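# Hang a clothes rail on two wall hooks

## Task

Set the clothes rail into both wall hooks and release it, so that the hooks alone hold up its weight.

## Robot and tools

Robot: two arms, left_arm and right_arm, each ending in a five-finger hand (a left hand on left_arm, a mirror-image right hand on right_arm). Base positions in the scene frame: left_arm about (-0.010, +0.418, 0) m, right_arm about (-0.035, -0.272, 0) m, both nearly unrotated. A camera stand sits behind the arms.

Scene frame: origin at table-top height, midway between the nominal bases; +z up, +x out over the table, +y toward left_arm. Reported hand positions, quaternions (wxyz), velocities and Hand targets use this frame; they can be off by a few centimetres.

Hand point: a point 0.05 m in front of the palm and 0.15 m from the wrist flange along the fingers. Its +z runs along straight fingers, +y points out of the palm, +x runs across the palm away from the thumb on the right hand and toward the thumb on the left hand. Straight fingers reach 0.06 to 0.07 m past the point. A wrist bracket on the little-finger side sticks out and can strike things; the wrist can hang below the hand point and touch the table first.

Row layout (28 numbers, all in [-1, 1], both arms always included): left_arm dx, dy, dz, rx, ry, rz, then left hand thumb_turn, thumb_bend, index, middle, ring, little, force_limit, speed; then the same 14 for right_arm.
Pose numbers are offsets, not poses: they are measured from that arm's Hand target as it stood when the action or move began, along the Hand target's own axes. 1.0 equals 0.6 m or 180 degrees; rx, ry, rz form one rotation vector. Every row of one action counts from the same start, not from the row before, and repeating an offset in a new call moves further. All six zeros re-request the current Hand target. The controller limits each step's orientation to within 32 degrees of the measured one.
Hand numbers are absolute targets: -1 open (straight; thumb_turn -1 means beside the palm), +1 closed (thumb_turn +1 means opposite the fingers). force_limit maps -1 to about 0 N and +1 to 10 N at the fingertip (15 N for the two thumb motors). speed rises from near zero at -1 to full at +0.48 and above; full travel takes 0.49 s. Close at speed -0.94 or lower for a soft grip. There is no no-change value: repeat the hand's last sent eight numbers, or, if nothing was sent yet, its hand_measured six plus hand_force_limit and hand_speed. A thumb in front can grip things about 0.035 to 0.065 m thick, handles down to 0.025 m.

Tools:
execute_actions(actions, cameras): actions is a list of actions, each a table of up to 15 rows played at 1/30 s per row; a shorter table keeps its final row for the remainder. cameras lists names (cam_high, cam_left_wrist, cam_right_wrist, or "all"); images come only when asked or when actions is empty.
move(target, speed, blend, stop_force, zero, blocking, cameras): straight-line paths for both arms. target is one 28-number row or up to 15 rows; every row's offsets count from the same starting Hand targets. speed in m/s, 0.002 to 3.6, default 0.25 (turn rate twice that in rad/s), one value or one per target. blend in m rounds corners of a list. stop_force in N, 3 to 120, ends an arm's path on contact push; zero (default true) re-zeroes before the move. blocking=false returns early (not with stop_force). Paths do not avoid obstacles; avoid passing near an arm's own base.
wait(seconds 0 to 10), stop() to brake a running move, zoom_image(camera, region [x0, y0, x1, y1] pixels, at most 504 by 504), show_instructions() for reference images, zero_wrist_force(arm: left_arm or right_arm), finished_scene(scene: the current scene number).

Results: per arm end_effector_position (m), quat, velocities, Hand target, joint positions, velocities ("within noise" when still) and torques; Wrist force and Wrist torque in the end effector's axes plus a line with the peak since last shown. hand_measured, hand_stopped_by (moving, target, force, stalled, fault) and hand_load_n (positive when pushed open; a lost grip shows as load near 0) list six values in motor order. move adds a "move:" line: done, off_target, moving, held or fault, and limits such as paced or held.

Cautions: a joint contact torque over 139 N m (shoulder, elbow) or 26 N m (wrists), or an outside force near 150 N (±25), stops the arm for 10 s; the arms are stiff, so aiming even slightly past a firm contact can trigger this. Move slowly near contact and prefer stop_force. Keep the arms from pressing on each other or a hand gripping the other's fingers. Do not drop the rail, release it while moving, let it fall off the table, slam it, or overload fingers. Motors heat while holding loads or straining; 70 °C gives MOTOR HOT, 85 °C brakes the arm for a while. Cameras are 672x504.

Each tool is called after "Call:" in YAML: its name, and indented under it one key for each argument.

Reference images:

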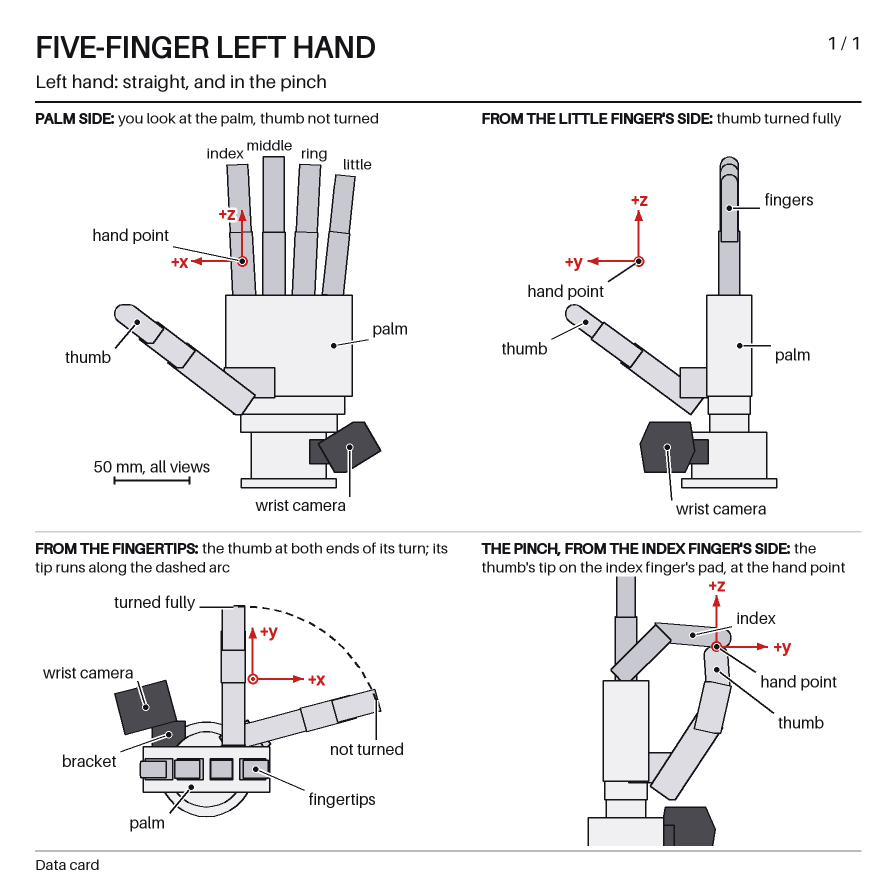

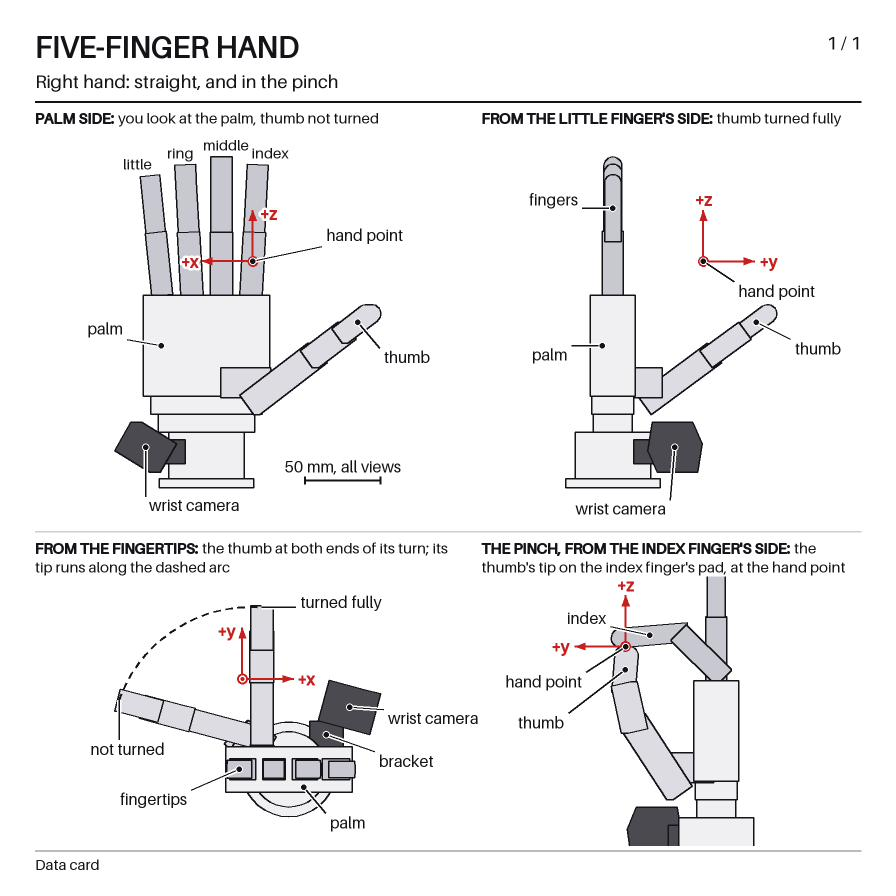

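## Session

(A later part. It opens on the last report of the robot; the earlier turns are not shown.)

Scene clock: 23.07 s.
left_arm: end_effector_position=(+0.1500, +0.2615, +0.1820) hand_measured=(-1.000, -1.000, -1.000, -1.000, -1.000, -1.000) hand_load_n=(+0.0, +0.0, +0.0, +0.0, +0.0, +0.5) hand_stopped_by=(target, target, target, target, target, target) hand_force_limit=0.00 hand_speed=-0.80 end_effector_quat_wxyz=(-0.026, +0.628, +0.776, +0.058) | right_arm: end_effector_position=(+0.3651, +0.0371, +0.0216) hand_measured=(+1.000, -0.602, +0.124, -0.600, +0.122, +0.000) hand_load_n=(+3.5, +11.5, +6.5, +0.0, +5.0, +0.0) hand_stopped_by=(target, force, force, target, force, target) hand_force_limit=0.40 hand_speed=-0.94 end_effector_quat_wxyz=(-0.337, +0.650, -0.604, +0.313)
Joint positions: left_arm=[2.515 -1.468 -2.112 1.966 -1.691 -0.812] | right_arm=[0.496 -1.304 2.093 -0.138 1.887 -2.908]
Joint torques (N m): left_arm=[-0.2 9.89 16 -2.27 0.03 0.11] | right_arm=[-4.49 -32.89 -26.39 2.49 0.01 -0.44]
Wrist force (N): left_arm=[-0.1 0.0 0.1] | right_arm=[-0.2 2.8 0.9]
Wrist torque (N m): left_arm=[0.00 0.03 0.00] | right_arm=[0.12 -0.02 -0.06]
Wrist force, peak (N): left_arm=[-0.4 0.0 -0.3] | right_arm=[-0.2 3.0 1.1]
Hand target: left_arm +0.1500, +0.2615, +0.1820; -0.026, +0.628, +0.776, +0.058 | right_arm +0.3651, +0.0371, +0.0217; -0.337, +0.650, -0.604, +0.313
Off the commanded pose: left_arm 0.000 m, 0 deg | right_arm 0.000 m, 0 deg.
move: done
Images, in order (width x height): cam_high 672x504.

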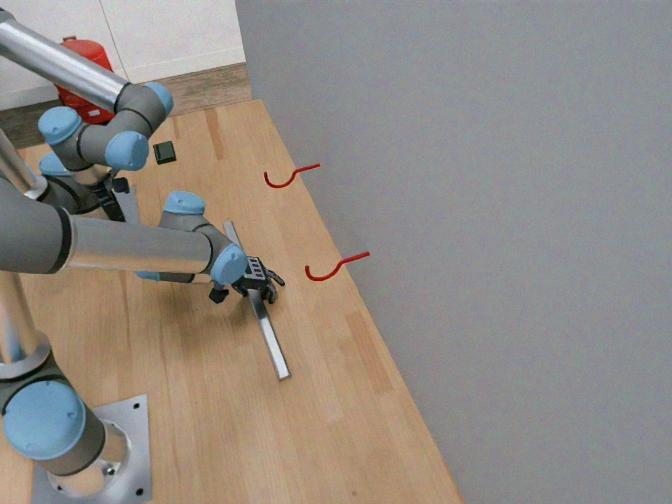

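Call:
move:
  target: [0,0,0,0,0,0,-1,-1,-1,-1,-1,-1,0,-0.8,0,-0.0082,-0.0057,0,0,0,1,-0.5,0.22,-0.6,0.22,0.0,0.4,-0.94]
  speed: 0.02

Call:
move:
  target: [0,0,0,0,0,0,-1,-1,-1,-1,-1,-1,0,-0.8,0,0,0,0,0,0,1,-0.5,0.22,0.2,0.22,0.0,-0.3,-0.88]
  speed: 0.01

Call:
move:
  target: [0,0,0,0,0,0,-1,-1,-1,-1,-1,-1,0,-0.8,0,0,0,0,0,0,1,-0.5,0.22,0.2,0.22,0.3,-0.7,-0.7]
  speed: 0.01

Call:
move:
  target: [0,0,0,0,0,0,-1,-1,-1,-1,-1,-1,0,-0.8,0,-0.0956,-0.067,0,0,0,1,-0.5,0.22,0.2,0.22,0.3,-0.7,-0.7]
  speed: 0.1
  cameras: ["cam_high","cam_right_wrist"]

Call:
zoom_image:
  camera: "cam_high"
  region: [250, 325, 314, 373]

Call:
zoom_image:
  camera: "cam_high"
  region: [190, 190, 290, 265]

Scene clock: 24.20 s.
left_arm: end_effector_position=(+0.1500, +0.2615, +0.1820) hand_measured=(-1.000, -1.000, -1.000, -1.000, -1.000, -1.000) hand_load_n=(+0.0, +0.0, +0.0, +0.0, +0.0, +0.0) hand_stopped_by=(target, target, target, target, target, target) hand_force_limit=0.00 hand_speed=-0.80 end_effector_quat_wxyz=(-0.026, +0.628, +0.776, +0.058) | right_arm: end_effector_position=(+0.3652, +0.0371, +0.0276) hand_measured=(+1.000, -0.602, +0.124, -0.600, +0.122, +0.000) hand_load_n=(+3.0, +11.5, +6.5, +0.0, +5.0, +0.0) hand_stopped_by=(target, force, force, target, force, target) hand_force_limit=0.40 hand_speed=-0.94 end_effector_quat_wxyz=(-0.337, +0.650, -0.604, +0.313)
Joint positions: left_arm=[2.515 -1.468 -2.112 1.966 -1.691 -0.812] | right_arm=[0.496 -1.316 2.088 -0.12 1.887 -2.908]
Joint torques (N m): left_arm=[-0.01 10.58 16.79 -2.15 0.02 0.13] | right_arm=[-7.45 -34.58 -26.84 2.33 -0.19 -1.9]
Wrist force (N): left_arm=[-0.2 0.0 -0.3] | right_arm=[0.0 2.8 0.8]
Wrist torque (N m): left_arm=[0.01 0.03 0.00] | right_arm=[0.12 -0.05 -0.05]
Wrist force, peak (N): left_arm=[-0.4 -0.2 0.0] | right_arm=[-0.2 3.1 0.9]
Hand target: left_arm +0.1500, +0.2615, +0.1820; -0.026, +0.628, +0.776, +0.058 | right_arm +0.3652, +0.0371, +0.0277; -0.337, +0.650, -0.604, +0.313
Off the commanded pose: left_arm 0.000 m, 0 deg | right_arm 0.000 m, 0 deg.
move: done

Scene clock: 26.53 s.
left_arm: end_effector_position=(+0.1500, +0.2615, +0.1820) hand_measured=(-1.000, -1.000, -1.000, -1.000, -1.000, -1.000) hand_load_n=(+0.0, +0.0, +0.0, +0.0, +0.0, +0.0) hand_stopped_by=(target, target, target, target, target, target) hand_force_limit=0.00 hand_speed=-0.80 end_effector_quat_wxyz=(-0.026, +0.628, +0.776, +0.058) | right_arm: end_effector_position=(+0.3652, +0.0371, +0.0277) hand_measured=(+1.000, -0.602, +0.124, +0.090, +0.122, +0.000) hand_load_n=(+3.0, +12.5, +4.5, +4.5, +3.0, +0.0) hand_stopped_by=(target, force, force, force, force, target) hand_force_limit=-0.30 hand_speed=-0.88 end_effector_quat_wxyz=(-0.337, +0.650, -0.604, +0.313)
Joint positions: left_arm=[2.515 -1.468 -2.112 1.966 -1.691 -0.812] | right_arm=[0.496 -1.316 2.088 -0.12 1.887 -2.908]
Joint torques (N m): left_arm=[0.12 10.23 15.94 -2.13 0.12 0.14] | right_arm=[-7.75 -34.29 -25.45 2.3 -0.17 -1.85]
Wrist force (N): left_arm=[-0.2 0.0 0.1] | right_arm=[0.0 2.8 0.9]
Wrist torque (N m): left_arm=[-0.02 0.03 -0.01] | right_arm=[0.12 -0.06 -0.05]
Wrist force, peak (N): left_arm=[-0.3 -0.3 -0.1] | right_arm=[-0.1 2.9 1.0]
Hand target: left_arm +0.1500, +0.2615, +0.1820; -0.026, +0.628, +0.776, +0.058 | right_arm +0.3652, +0.0371, +0.0277; -0.337, +0.650, -0.604, +0.313
Off the commanded pose: left_arm 0.000 m, 0 deg | right_arm 0.000 m, 0 deg.
move: done

Scene clock: 27.17 s.
left_arm: end_effector_position=(+0.1500, +0.2615, +0.1820) hand_measured=(-1.000, -1.000, -1.000, -1.000, -1.000, -1.000) hand_load_n=(+0.0, +0.0, +0.0, +0.0, +0.0, +0.0) hand_stopped_by=(target, target, target, target, target, target) hand_force_limit=0.00 hand_speed=-0.80 end_effector_quat_wxyz=(-0.026, +0.628, +0.776, +0.058) | right_arm: end_effector_position=(+0.3652, +0.0371, +0.0277) hand_measured=(+1.000, -0.602, +0.124, +0.090, +0.122, +0.300) hand_load_n=(+3.5, +12.5, +4.5, +4.5, +3.0, +0.5) hand_stopped_by=(target, force, force, force, force, target) hand_force_limit=-0.70 hand_speed=-0.70 end_effector_quat_wxyz=(-0.337, +0.650, -0.604, +0.313)
Joint positions: left_arm=[2.515 -1.468 -2.112 1.966 -1.691 -0.812] | right_arm=[0.496 -1.316 2.088 -0.12 1.887 -2.908]
Joint torques (N m): left_arm=[-0.21 10.28 16.75 -2.22 0.03 0.11] | right_arm=[-8.02 -35.25 -24.95 2.32 -0.08 -2.15]
Wrist force (N): left_arm=[-0.2 -0.1 -0.1] | right_arm=[0.0 2.8 0.8]
Wrist torque (N m): left_arm=[-0.02 0.03 -0.01] | right_arm=[0.12 -0.06 -0.04]
Wrist force, peak (N): left_arm=[-0.3 -0.2 -0.1] | right_arm=[-0.4 3.1 0.9]
Hand target: left_arm +0.1500, +0.2615, +0.1820; -0.026, +0.628, +0.776, +0.058 | right_arm +0.3652, +0.0371, +0.0277; -0.337, +0.650, -0.604, +0.313
Off the commanded pose: left_arm 0.000 m, 0 deg | right_arm 0.000 m, 0 deg.
move: done

Scene clock: 28.47 s.
left_arm: end_effector_position=(+0.1500, +0.2615, +0.1820) hand_measured=(-1.000, -1.000, -1.000, -1.000, -1.000, -1.000) hand_load_n=(+0.0, -0.5, +0.0, +0.0, +0.0, +0.0) hand_stopped_by=(target, target, target, target, target, target) hand_force_limit=0.00 hand_speed=-0.80 end_effector_quat_wxyz=(-0.026, +0.628, +0.776, +0.058) | right_arm: end_effector_position=(+0.3653, +0.0371, +0.0976) hand_measured=(+1.000, -0.602, +0.124, +0.090, +0.122, +0.300) hand_load_n=(+3.0, +13.0, +5.0, +4.5, +3.0, +0.0) hand_stopped_by=(target, force, force, force, force, target) hand_force_limit=-0.70 hand_speed=-0.70 end_effector_quat_wxyz=(-0.337, +0.650, -0.604, +0.313)
Joint positions: left_arm=[2.515 -1.468 -2.112 1.966 -1.691 -0.812] | right_arm=[0.496 -1.431 2.006 0.077 1.887 -2.909]
Joint torques (N m): left_arm=[-0.63 9.76 16.08 -2.39 -0.12 0.21] | right_arm=[-6.97 -32.46 -28.29 2.57 -1.07 1.91]
Wrist force (N): left_arm=[0.0 -0.2 -0.1] | right_arm=[-0.4 2.8 1.1]
Wrist torque (N m): left_arm=[-0.02 0.00 0.01] | right_arm=[0.11 0.00 -0.03]
Wrist force, peak (N): left_arm=[-0.3 -0.3 0.0] | right_arm=[0.0 3.4 1.2]
Hand target: left_arm +0.1500, +0.2615, +0.1820; -0.026, +0.628, +0.776, +0.058 | right_arm +0.3653, +0.0371, +0.0977; -0.337, +0.650, -0.604, +0.313
Off the commanded pose: left_arm 0.000 m, 0 deg | right_arm 0.000 m, 0 deg.
move: done
camera_calibration:
cam_right_wrist: T_world_to_cam=[[-0.579299, -0.277353, -0.766478, 0.293034], [-0.538425, 0.836186, 0.104361, 0.159328], [0.611973, 0.473147, -0.633735, -0.0671252], [0, 0, 0, 1]] pos_world=[0.29662, -0.0201939, 0.165437]
Images, in order (width x height): cam_high 672x504, cam_right_wrist 672x504.

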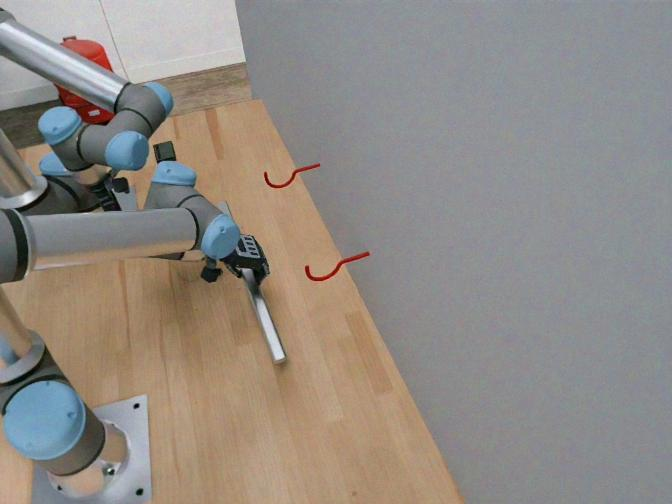

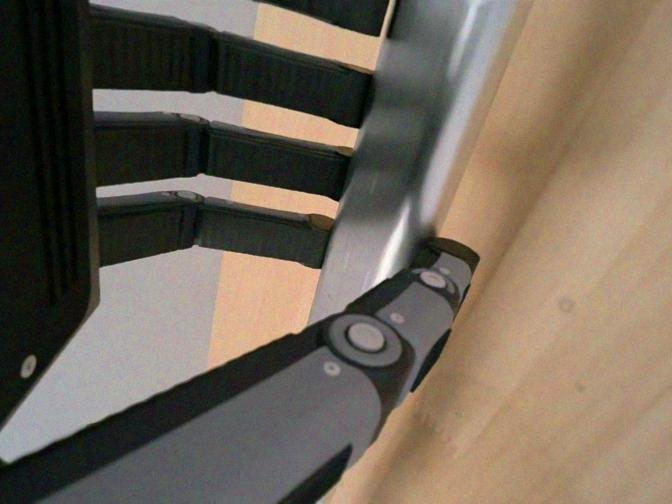

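Scaled by 7.875 from the camera's 672x504 image, which has a finer 960x720 frame.

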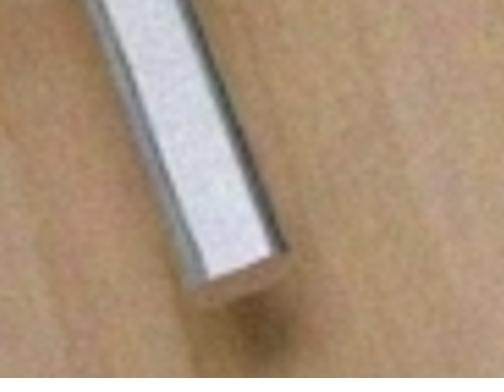

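Scaled by 5.040 from the camera's 672x504 image, which has a finer 960x720 frame.

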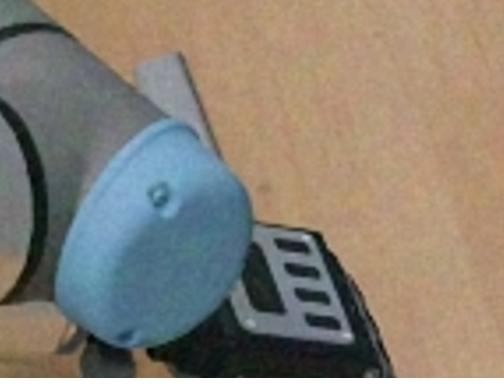

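Call:
move:
  target:
    - [0,0,0,0,0,0,-1,-1,-1,-1,-1,-1,0,-0.8,0,-0.3103,-0.2175,0,0,0,1,-0.5,0.22,0.2,0.22,0.3,-0.7,-0.7]
    - [0,0,0,0,0,0,-1,-1,-1,-1,-1,-1,0,-0.8,0.0297,-0.4496,-0.0188,0,0.0105,0.0073,1,-0.5,0.22,0.2,0.22,0.3,-0.7,-0.7]
    - [0,0,0,0,0,0,-1,-1,-1,-1,-1,-1,0,-0.8,0.0297,-0.3881,0.0243,0,0.0105,0.0073,1,-0.5,0.22,0.2,0.22,0.3,-0.7,-0.7]
  speed: [0.13,0.13,0.08]
  blend: [0.03,0.01,0]
  cameras: ["cam_high","cam_right_wrist"]

Call:
zoom_image:
  camera: "cam_high"
  region: [290, 190, 374, 253]

Call:
zoom_image:
  camera: "cam_high"
  region: [290, 240, 374, 303]

Call:
zoom_image:
  camera: "cam_high"
  region: [240, 130, 324, 193]

Scene clock: 33.33 s.
left_arm: end_effector_position=(+0.1500, +0.2615, +0.1820) hand_measured=(-1.000, -1.000, -1.000, -1.000, -1.000, -1.000) hand_load_n=(+0.0, +0.0, +0.0, +0.0, +0.5, +0.0) hand_stopped_by=(target, target, target, target, target, target) hand_force_limit=0.00 hand_speed=-0.80 end_effector_quat_wxyz=(-0.026, +0.628, +0.776, +0.058) | right_arm: end_effector_position=(+0.5123, +0.0300, +0.2797) hand_measured=(+1.000, -0.602, +0.124, +0.090, +0.122, +0.300) hand_load_n=(+3.5, +13.0, +5.0, +4.5, +3.0, +0.0) hand_stopped_by=(target, force, force, force, force, target) hand_force_limit=-0.70 hand_speed=-0.70 end_effector_quat_wxyz=(-0.331, +0.638, -0.617, +0.320)
Joint positions: left_arm=[2.515 -1.468 -2.112 1.966 -1.691 -0.812] | right_arm=[0.351 -1.308 1.357 0.584 1.803 -2.974]
Joint torques (N m): left_arm=[-1.08 10.81 16.14 -2.03 0.13 -0.02] | right_arm=[-8.1 -24.93 -14.52 -2.27 -1.29 -2.41]
Wrist force (N): left_arm=[-0.1 -0.1 -0.2] | right_arm=[0.0 2.9 1.0]
Wrist torque (N m): left_arm=[0.00 0.01 -0.01] | right_arm=[0.13 -0.05 0.10]
Wrist force, peak (N): left_arm=[-0.5 0.1 0.0] | right_arm=[-0.4 3.7 1.4]
Hand target: left_arm +0.1500, +0.2615, +0.1820; -0.026, +0.628, +0.776, +0.058 | right_arm +0.5124, +0.0300, +0.2796; -0.331, +0.638, -0.617, +0.320
Off the commanded pose: left_arm 0.000 m, 0 deg | right_arm 0.000 m, 0 deg.
move: done
camera_calibration:
cam_right_wrist: T_world_to_cam=[[-0.590001, -0.254044, -0.766395, 0.52058], [-0.504369, 0.857185, 0.104144, 0.20737], [0.630485, 0.447991, -0.633872, -0.0470718], [0, 0, 0, 1]] pos_world=[0.441412, -0.0244161, 0.347536]
Images, in order (width x height): cam_high 672x504, cam_right_wrist 672x504.

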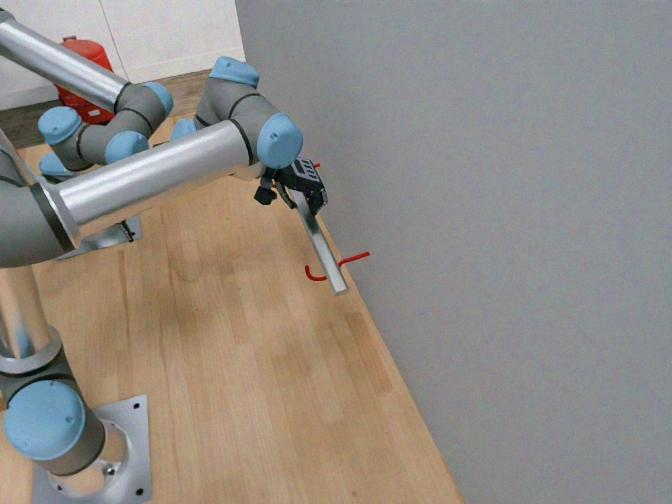

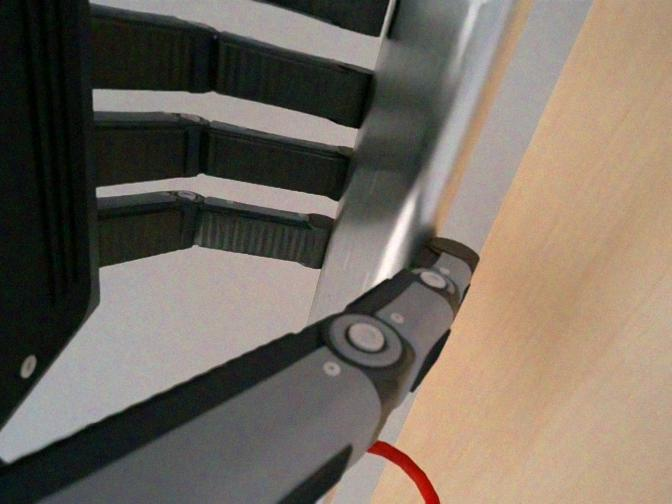

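Scaled by 6.000 from the camera's 672x504 image, which has a finer 960x720 frame.

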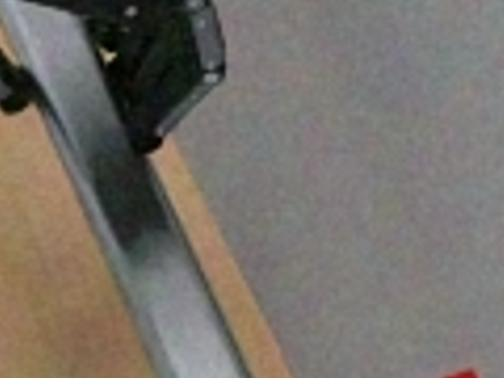

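Scaled by 6.000 from the camera's 672x504 image, which has a finer 960x720 frame.

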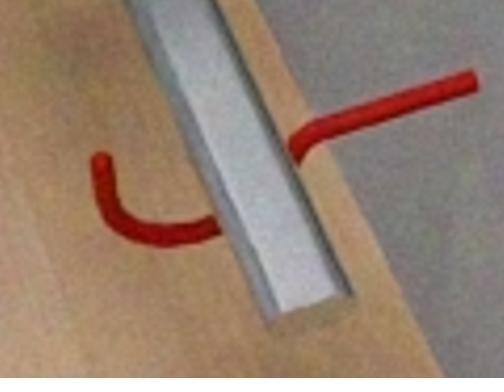

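Scaled by 6.000 from the camera's 672x504 image, which has a finer 960x720 frame.

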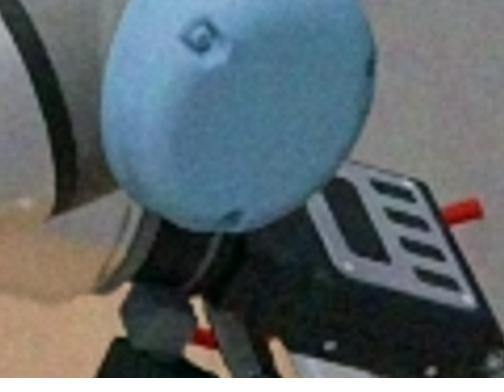

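Call:
move:
  target: [0,0,0,0,0,0,-1,-1,-1,-1,-1,-1,0,-0.8,0,0.0404,0.0140,0,-0.00455,-0.00319,1,-0.5,0.22,0.2,0.22,0.3,-0.7,-0.7]
  speed: 0.05
  cameras: ["cam_high","cam_right_wrist"]

Call:
zoom_image:
  camera: "cam_high"
  region: [290, 200, 374, 263]

Call:
zoom_image:
  camera: "cam_high"
  region: [290, 250, 374, 313]

Call:
zoom_image:
  camera: "cam_high"
  region: [240, 130, 324, 193]

Scene clock: 35.13 s.
left_arm: end_effector_position=(+0.1500, +0.2615, +0.1820) hand_measured=(-1.000, -1.000, -1.000, -1.000, -1.000, -1.000) hand_load_n=(+0.0, +0.0, +0.0, +0.0, +0.0, +0.0) hand_stopped_by=(target, target, target, target, target, target) hand_force_limit=0.00 hand_speed=-0.80 end_effector_quat_wxyz=(-0.026, +0.628, +0.776, +0.058) | right_arm: end_effector_position=(+0.5053, +0.0297, +0.2550) hand_measured=(+1.000, -0.602, +0.124, +0.090, +0.122, +0.300) hand_load_n=(+3.5, +12.5, +5.0, +4.5, +3.0, +0.0) hand_stopped_by=(target, force, force, force, force, target) hand_force_limit=-0.70 hand_speed=-0.70 end_effector_quat_wxyz=(-0.334, +0.643, -0.612, +0.317)
Joint positions: left_arm=[2.515 -1.468 -2.112 1.966 -1.691 -0.812] | right_arm=[0.349 -1.321 1.437 0.515 1.788 -2.986]
Joint torques (N m): left_arm=[0.19 10.45 16.4 -2.12 0.25 -0.01] | right_arm=[-9.5 -38.72 -13.85 -2.42 -1.04 -2.24]
Wrist force (N): left_arm=[-0.1 -0.1 0.0] | right_arm=[-0.2 3.0 1.2]
Wrist torque (N m): left_arm=[-0.02 0.02 -0.01] | right_arm=[0.13 -0.04 0.09]
Wrist force, peak (N): left_arm=[-0.2 0.2 -0.4] | right_arm=[-0.1 3.3 1.1]
Hand target: left_arm +0.1500, +0.2615, +0.1820; -0.026, +0.628, +0.776, +0.058 | right_arm +0.5053, +0.0297, +0.2550; -0.334, +0.643, -0.612, +0.317
Off the commanded pose: left_arm 0.000 m, 0 deg | right_arm 0.000 m, 0 deg.
move: done
camera_calibration:
cam_right_wrist: T_world_to_cam=[[-0.58554, -0.264181, -0.766388, 0.495444], [-0.519193, 0.848273, 0.104269, 0.214304], [0.622561, 0.458957, -0.633859, -0.0544608], [0, 0, 0, 1]] pos_world=[0.435272, -0.025906, 0.322836]
Images, in order (width x height): cam_high 672x504, cam_right_wrist 672x504.

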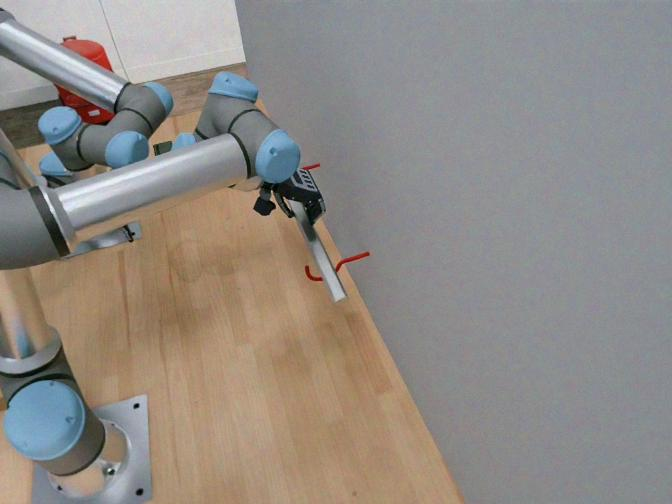

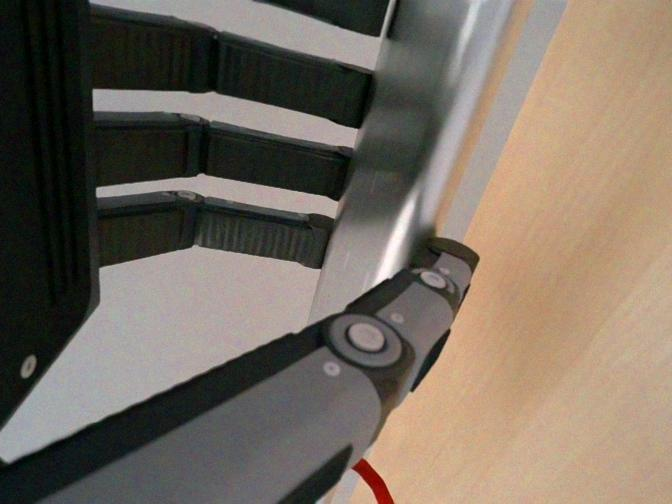

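Scaled by 6.000 from the camera's 672x504 image, which has a finer 960x720 frame.

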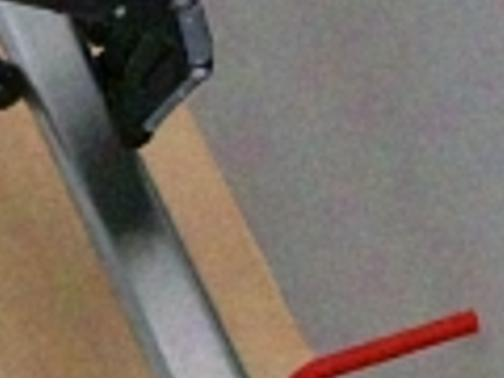

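Scaled by 6.000 from the camera's 672x504 image, which has a finer 960x720 frame.

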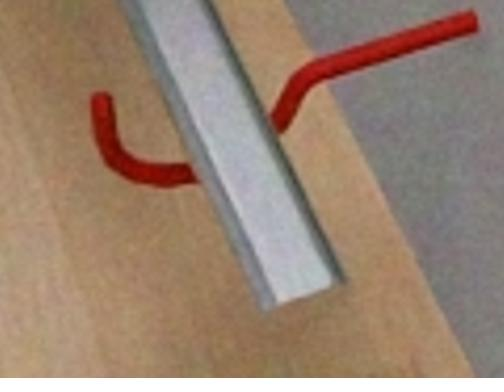

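Scaled by 6.000 from the camera's 672x504 image, which has a finer 960x720 frame.

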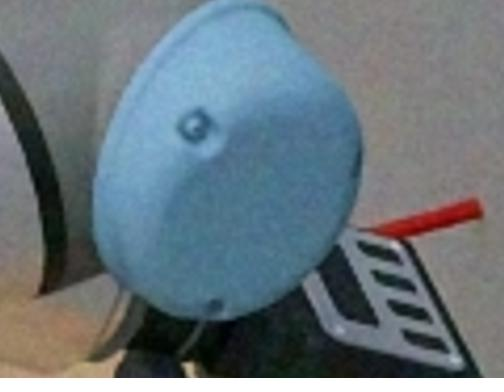

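Call:
move:
  target:
    - [0,0,0,0,0,0,-1,-1,-1,-1,-1,-1,0,-0.8,0,0.0410,0.0287,0,0,0,1,-0.5,0.22,0.2,0.22,0.3,-0.7,-0.7]
    - [0,0,0,0,0,0,-1,-1,-1,-1,-1,-1,0,-0.8,0,0.0928,0.0651,0,0,0,1,-0.5,0.22,0.2,0.22,0.3,-0.7,-0.7]
  speed: [0.04,0.01]
  stop_force: 3
  cameras: ["cam_high","cam_right_wrist"]

Call:
zoom_image:
  camera: "cam_high"
  region: [290, 250, 374, 313]

Call:
zoom_image:
  camera: "cam_high"
  region: [240, 130, 340, 205]

Scene clock: 39.60 s.
left_arm: end_effector_position=(+0.1500, +0.2615, +0.1820) hand_measured=(-1.000, -1.000, -1.000, -1.000, -1.000, -1.000) hand_load_n=(+0.0, +0.0, +0.0, +0.0, +0.0, +0.0) hand_stopped_by=(target, target, target, target, target, target) hand_force_limit=0.00 hand_speed=-0.80 end_effector_quat_wxyz=(-0.026, +0.628, +0.776, +0.058) | right_arm: end_effector_position=(+0.5051, +0.0297, +0.2059) hand_measured=(+1.000, -0.602, +0.124, +0.090, +0.122, +0.300) hand_load_n=(+3.5, +12.0, +5.5, +4.5, +3.0, +0.0) hand_stopped_by=(target, force, force, force, force, target) hand_force_limit=-0.70 hand_speed=-0.70 end_effector_quat_wxyz=(-0.334, +0.643, -0.612, +0.317)
Joint positions: left_arm=[2.515 -1.468 -2.112 1.966 -1.691 -0.812] | right_arm=[0.349 -1.301 1.538 0.393 1.788 -2.986]
Joint torques (N m): left_arm=[-0.58 10.54 17.03 -2.23 0.15 0.08] | right_arm=[10.3 -36.69 -32.17 2.48 -0.89 1.82]
Wrist force (N): left_arm=[0.0 -0.1 0.1] | right_arm=[-0.2 0.5 -1.1]
Wrist torque (N m): left_arm=[-0.01 0.01 0.01] | right_arm=[0.09 0.01 0.03]
Wrist force, peak (N): left_arm=[-0.4 -0.1 -0.4] | right_arm=[-0.1 -2.6 -3.9]
Hand target: left_arm +0.1500, +0.2615, +0.1820; -0.026, +0.628, +0.776, +0.058 | right_arm +0.5051, +0.0297, +0.2059; -0.334, +0.643, -0.612, +0.317 (not the last commanded pose)
Off the commanded pose: left_arm 0.000 m, 0 deg | right_arm 0.019 m, 0 deg.
move: contact (right_arm); path passed 1 of 2 targets
camera_calibration:
cam_right_wrist: T_world_to_cam=[[-0.585508, -0.26423, -0.766396, 0.457684], [-0.519228, 0.848257, 0.104224, 0.219346], [0.622562, 0.458958, -0.633857, -0.0854597], [0, 0, 0, 1]] pos_world=[0.435072, -0.0259059, 0.273736]
Images, in order (width x height): cam_high 672x504, cam_right_wrist 672x504.

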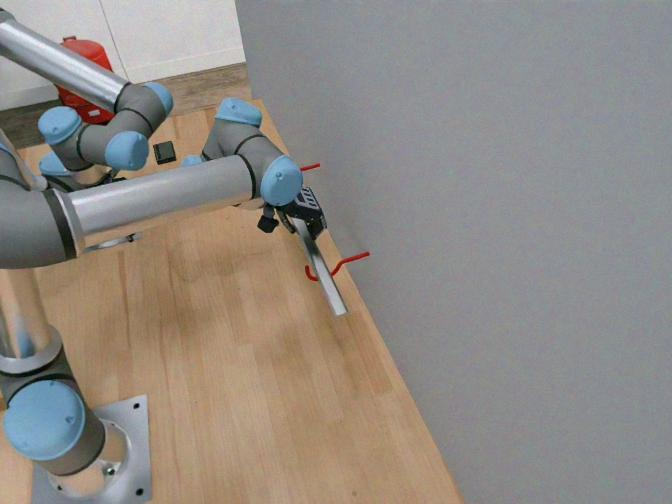

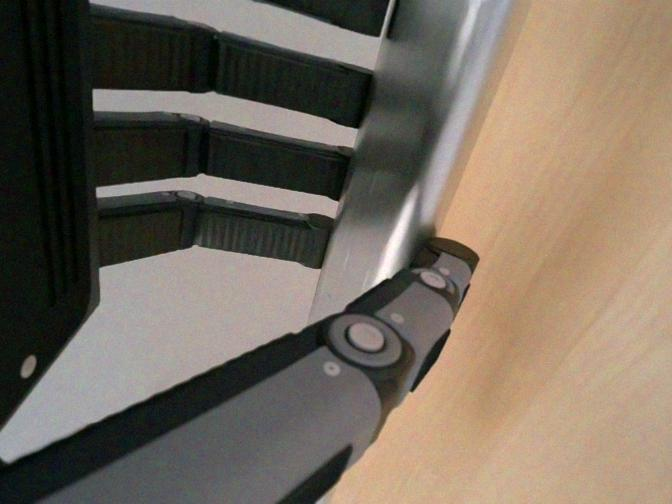

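Scaled by 6.000 from the camera's 672x504 image, which has a finer 960x720 frame.

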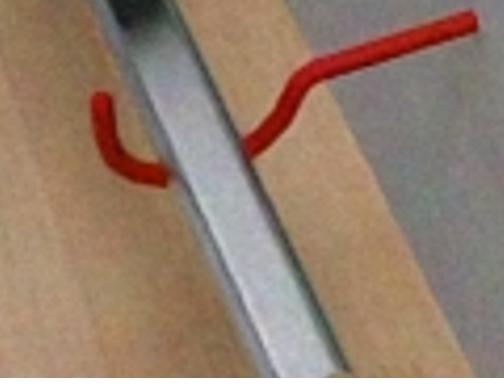

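Scaled by 5.040 from the camera's 672x504 image, which has a finer 960x720 frame.

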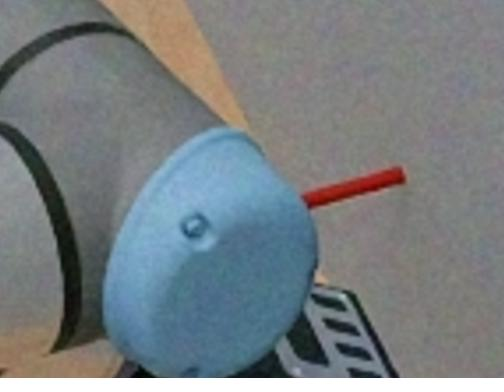

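Call:
move:
  target: [0,0,0,0,0,0,-1,-1,-1,-1,-1,-1,0,-0.8,0,0,0,0,0,0,1,-1,-0.35,-0.4,-0.35,-0.35,-0.7,-0.75]
  speed: 0.01
  cameras: ["cam_high","cam_right_wrist"]

Call:
zoom_image:
  camera: "cam_high"
  region: [260, 180, 380, 330]

Scene clock: 41.23 s.
left_arm: end_effector_position=(+0.1500, +0.2615, +0.1820) hand_measured=(-1.000, -1.000, -1.000, -1.000, -1.000, -1.000) hand_load_n=(+0.0, +0.0, +0.0, +0.0, +0.0, +0.0) hand_stopped_by=(target, target, target, target, target, target) hand_force_limit=0.00 hand_speed=-0.80 end_effector_quat_wxyz=(-0.026, +0.628, +0.776, +0.058) | right_arm: end_effector_position=(+0.5051, +0.0297, +0.2059) hand_measured=(+1.000, -1.000, -0.350, -0.400, -0.350, -0.350) hand_load_n=(+0.0, +0.0, +0.0, +0.0, +0.0, +0.0) hand_stopped_by=(target, target, target, target, target, target) hand_force_limit=-0.70 hand_speed=-0.75 end_effector_quat_wxyz=(-0.334, +0.643, -0.612, +0.317)
Joint positions: left_arm=[2.515 -1.468 -2.112 1.966 -1.691 -0.812] | right_arm=[0.349 -1.301 1.538 0.393 1.788 -2.986]
Joint torques (N m): left_arm=[0.18 10.08 16.98 -2.19 0.06 0.3] | right_arm=[9.39 -36.61 -27.56 -1.65 -0.92 1.63]
Wrist force (N): left_arm=[-0.1 -0.1 -0.2] | right_arm=[-0.2 0.6 -0.8]
Wrist torque (N m): left_arm=[-0.01 0.02 0.00] | right_arm=[0.12 0.01 0.05]
Wrist force, peak (N): left_arm=[-0.4 0.1 0.1] | right_arm=[-0.6 1.4 -0.8]
Hand target: left_arm +0.1500, +0.2615, +0.1820; -0.026, +0.628, +0.776, +0.058 | right_arm +0.5051, +0.0297, +0.2059; -0.334, +0.643, -0.612, +0.317
Off the commanded pose: left_arm 0.000 m, 0 deg | right_arm 0.000 m, 0 deg.
move: done
camera_calibration:
cam_right_wrist: T_world_to_cam=[[-0.585508, -0.26423, -0.766396, 0.457684], [-0.519228, 0.848257, 0.104224, 0.219346], [0.622562, 0.458958, -0.633857, -0.0854597], [0, 0, 0, 1]] pos_world=[0.435072, -0.0259059, 0.273736]
Images, in order (width x height): cam_high 672x504, cam_right_wrist 672x504.

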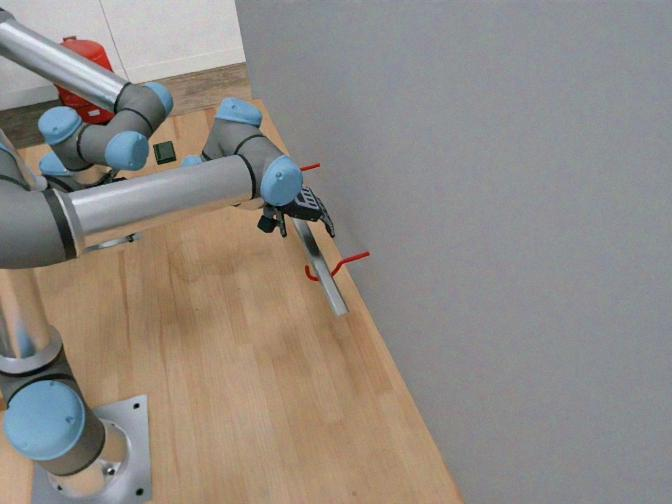

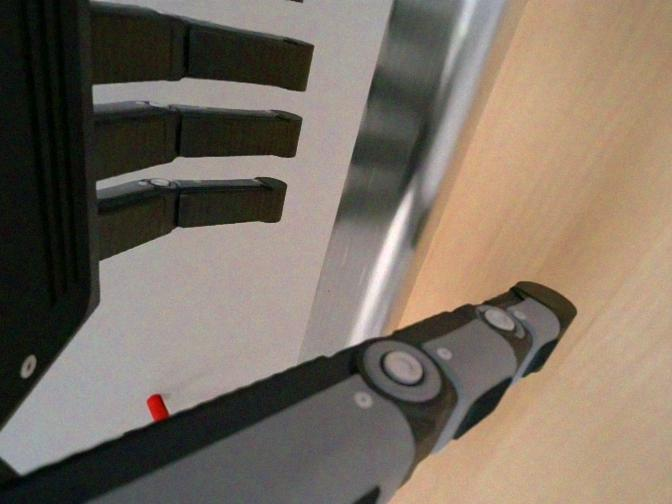

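Scaled by 3.360 from the camera's 672x504 image, which has a finer 960x720 frame.

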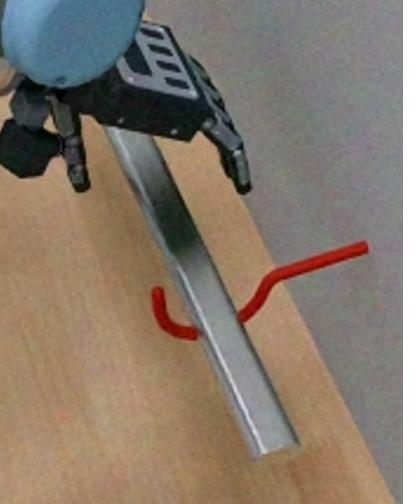

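Retreat up and back.

Call:
move:
  target:
    - [0,0,0,0,0,0,-1,-1,-1,-1,-1,-1,0,-0.8,0,-0.0819,-0.0574,0,0,0,1,-1,-0.35,-0.4,-0.35,-0.35,-0.7,-0.75]
    - [0,0,0,0,0,0,-1,-1,-1,-1,-1,-1,0,-0.8,0,-0.2048,-0.1435,0,0,0,1,-1,-0.35,-0.4,-0.35,-0.35,-0.7,-0.75]
    - [0,0,0,0,0,0,-1,-1,-1,-1,-1,-1,0,-0.8,0,-0.109,-0.280,0,0,0,1,-1,-0.35,-0.4,-0.35,-0.35,-0.7,-0.75]
  speed: [0.05,0.15,0.2]
  blend: [0.01,0.02,0]
  cameras: ["cam_high","cam_right_wrist"]

Call:
zoom_image:
  camera: "cam_high"
  region: [240, 150, 380, 330]

Scene clock: 44.33 s.
left_arm: end_effector_position=(+0.1500, +0.2615, +0.1820) hand_measured=(-1.000, -1.000, -1.000, -1.000, -1.000, -1.000) hand_load_n=(+0.0, +0.0, +0.0, +0.0, +0.0, +0.0) hand_stopped_by=(target, target, target, target, target, target) hand_force_limit=0.00 hand_speed=-0.80 end_effector_quat_wxyz=(-0.026, +0.628, +0.776, +0.058) | right_arm: end_effector_position=(+0.4057, +0.0247, +0.3561) hand_measured=(+1.000, -1.000, -0.350, -0.400, -0.350, -0.350) hand_load_n=(+0.0, +0.0, +0.0, +0.0, +0.0, +0.0) hand_stopped_by=(target, target, target, target, target, target) hand_force_limit=-0.70 hand_speed=-0.75 end_effector_quat_wxyz=(-0.334, +0.643, -0.612, +0.317)
Joint positions: left_arm=[2.515 -1.468 -2.112 1.966 -1.691 -0.812] | right_arm=[0.425 -1.522 1.414 0.751 1.848 -2.939]
Joint torques (N m): left_arm=[0.28 10.88 16.83 -2.14 0.17 0.2] | right_arm=[10.41 -28.53 -11.77 -1.83 1.78 2.2]
Wrist force (N): left_arm=[-0.2 0.0 0.0] | right_arm=[-0.1 0.6 -0.5]
Wrist torque (N m): left_arm=[0.00 0.03 -0.01] | right_arm=[0.09 -0.03 -0.09]
Wrist force, peak (N): left_arm=[-0.4 0.1 0.1] | right_arm=[-0.1 1.1 -1.5]
Hand target: left_arm +0.1500, +0.2615, +0.1820; -0.026, +0.628, +0.776, +0.058 | right_arm +0.4056, +0.0247, +0.3561; -0.334, +0.643, -0.612, +0.317
Off the commanded pose: left_arm 0.000 m, 0 deg | right_arm 0.000 m, 0 deg.
move: done
camera_calibration:
cam_right_wrist: T_world_to_cam=[[-0.585508, -0.26423, -0.766396, 0.513334], [-0.519228, 0.848257, 0.104224, 0.156374], [0.622562, 0.458958, -0.633857, 0.0738608], [0, 0, 0, 1]] pos_world=[0.335772, -0.0309059, 0.423936]
Images, in order (width x height): cam_high 672x504, cam_right_wrist 672x504.

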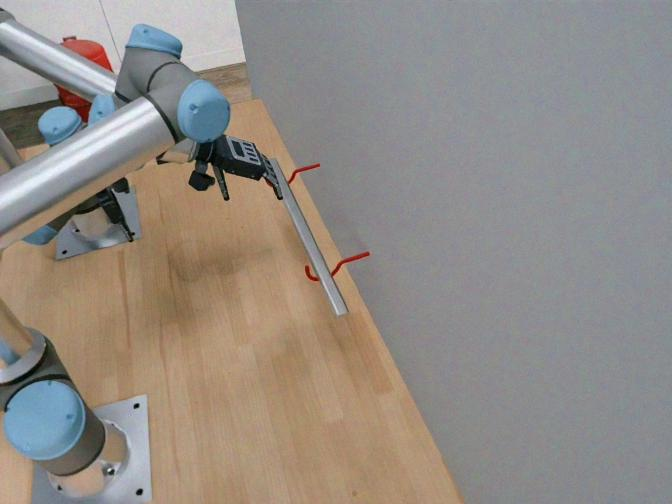

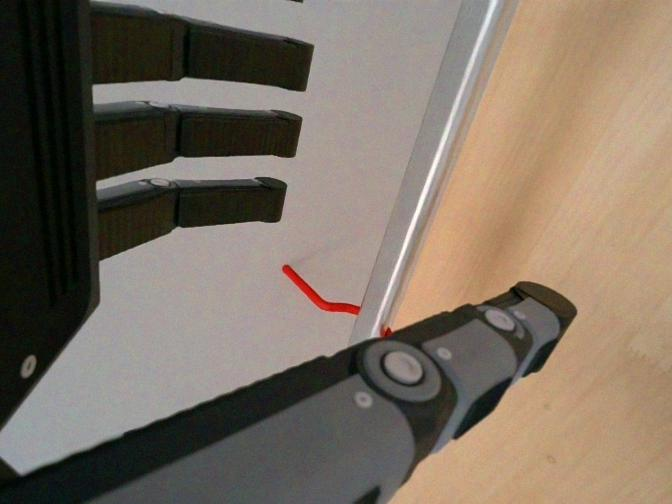

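Scaled by 2.800 from the camera's 672x504 image, which has a finer 960x720 frame.

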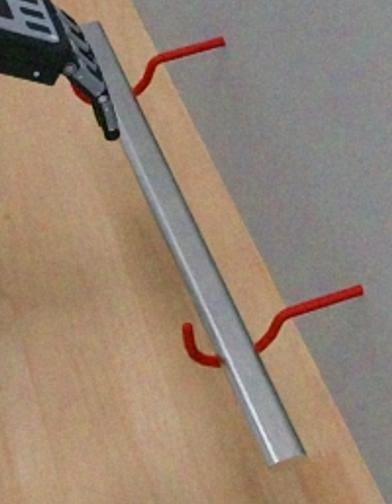

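The rail is resting in both hooks and the hand is clear of it.

Call:
finished_scene:
  scene: 3

The scene is finished: the task was done.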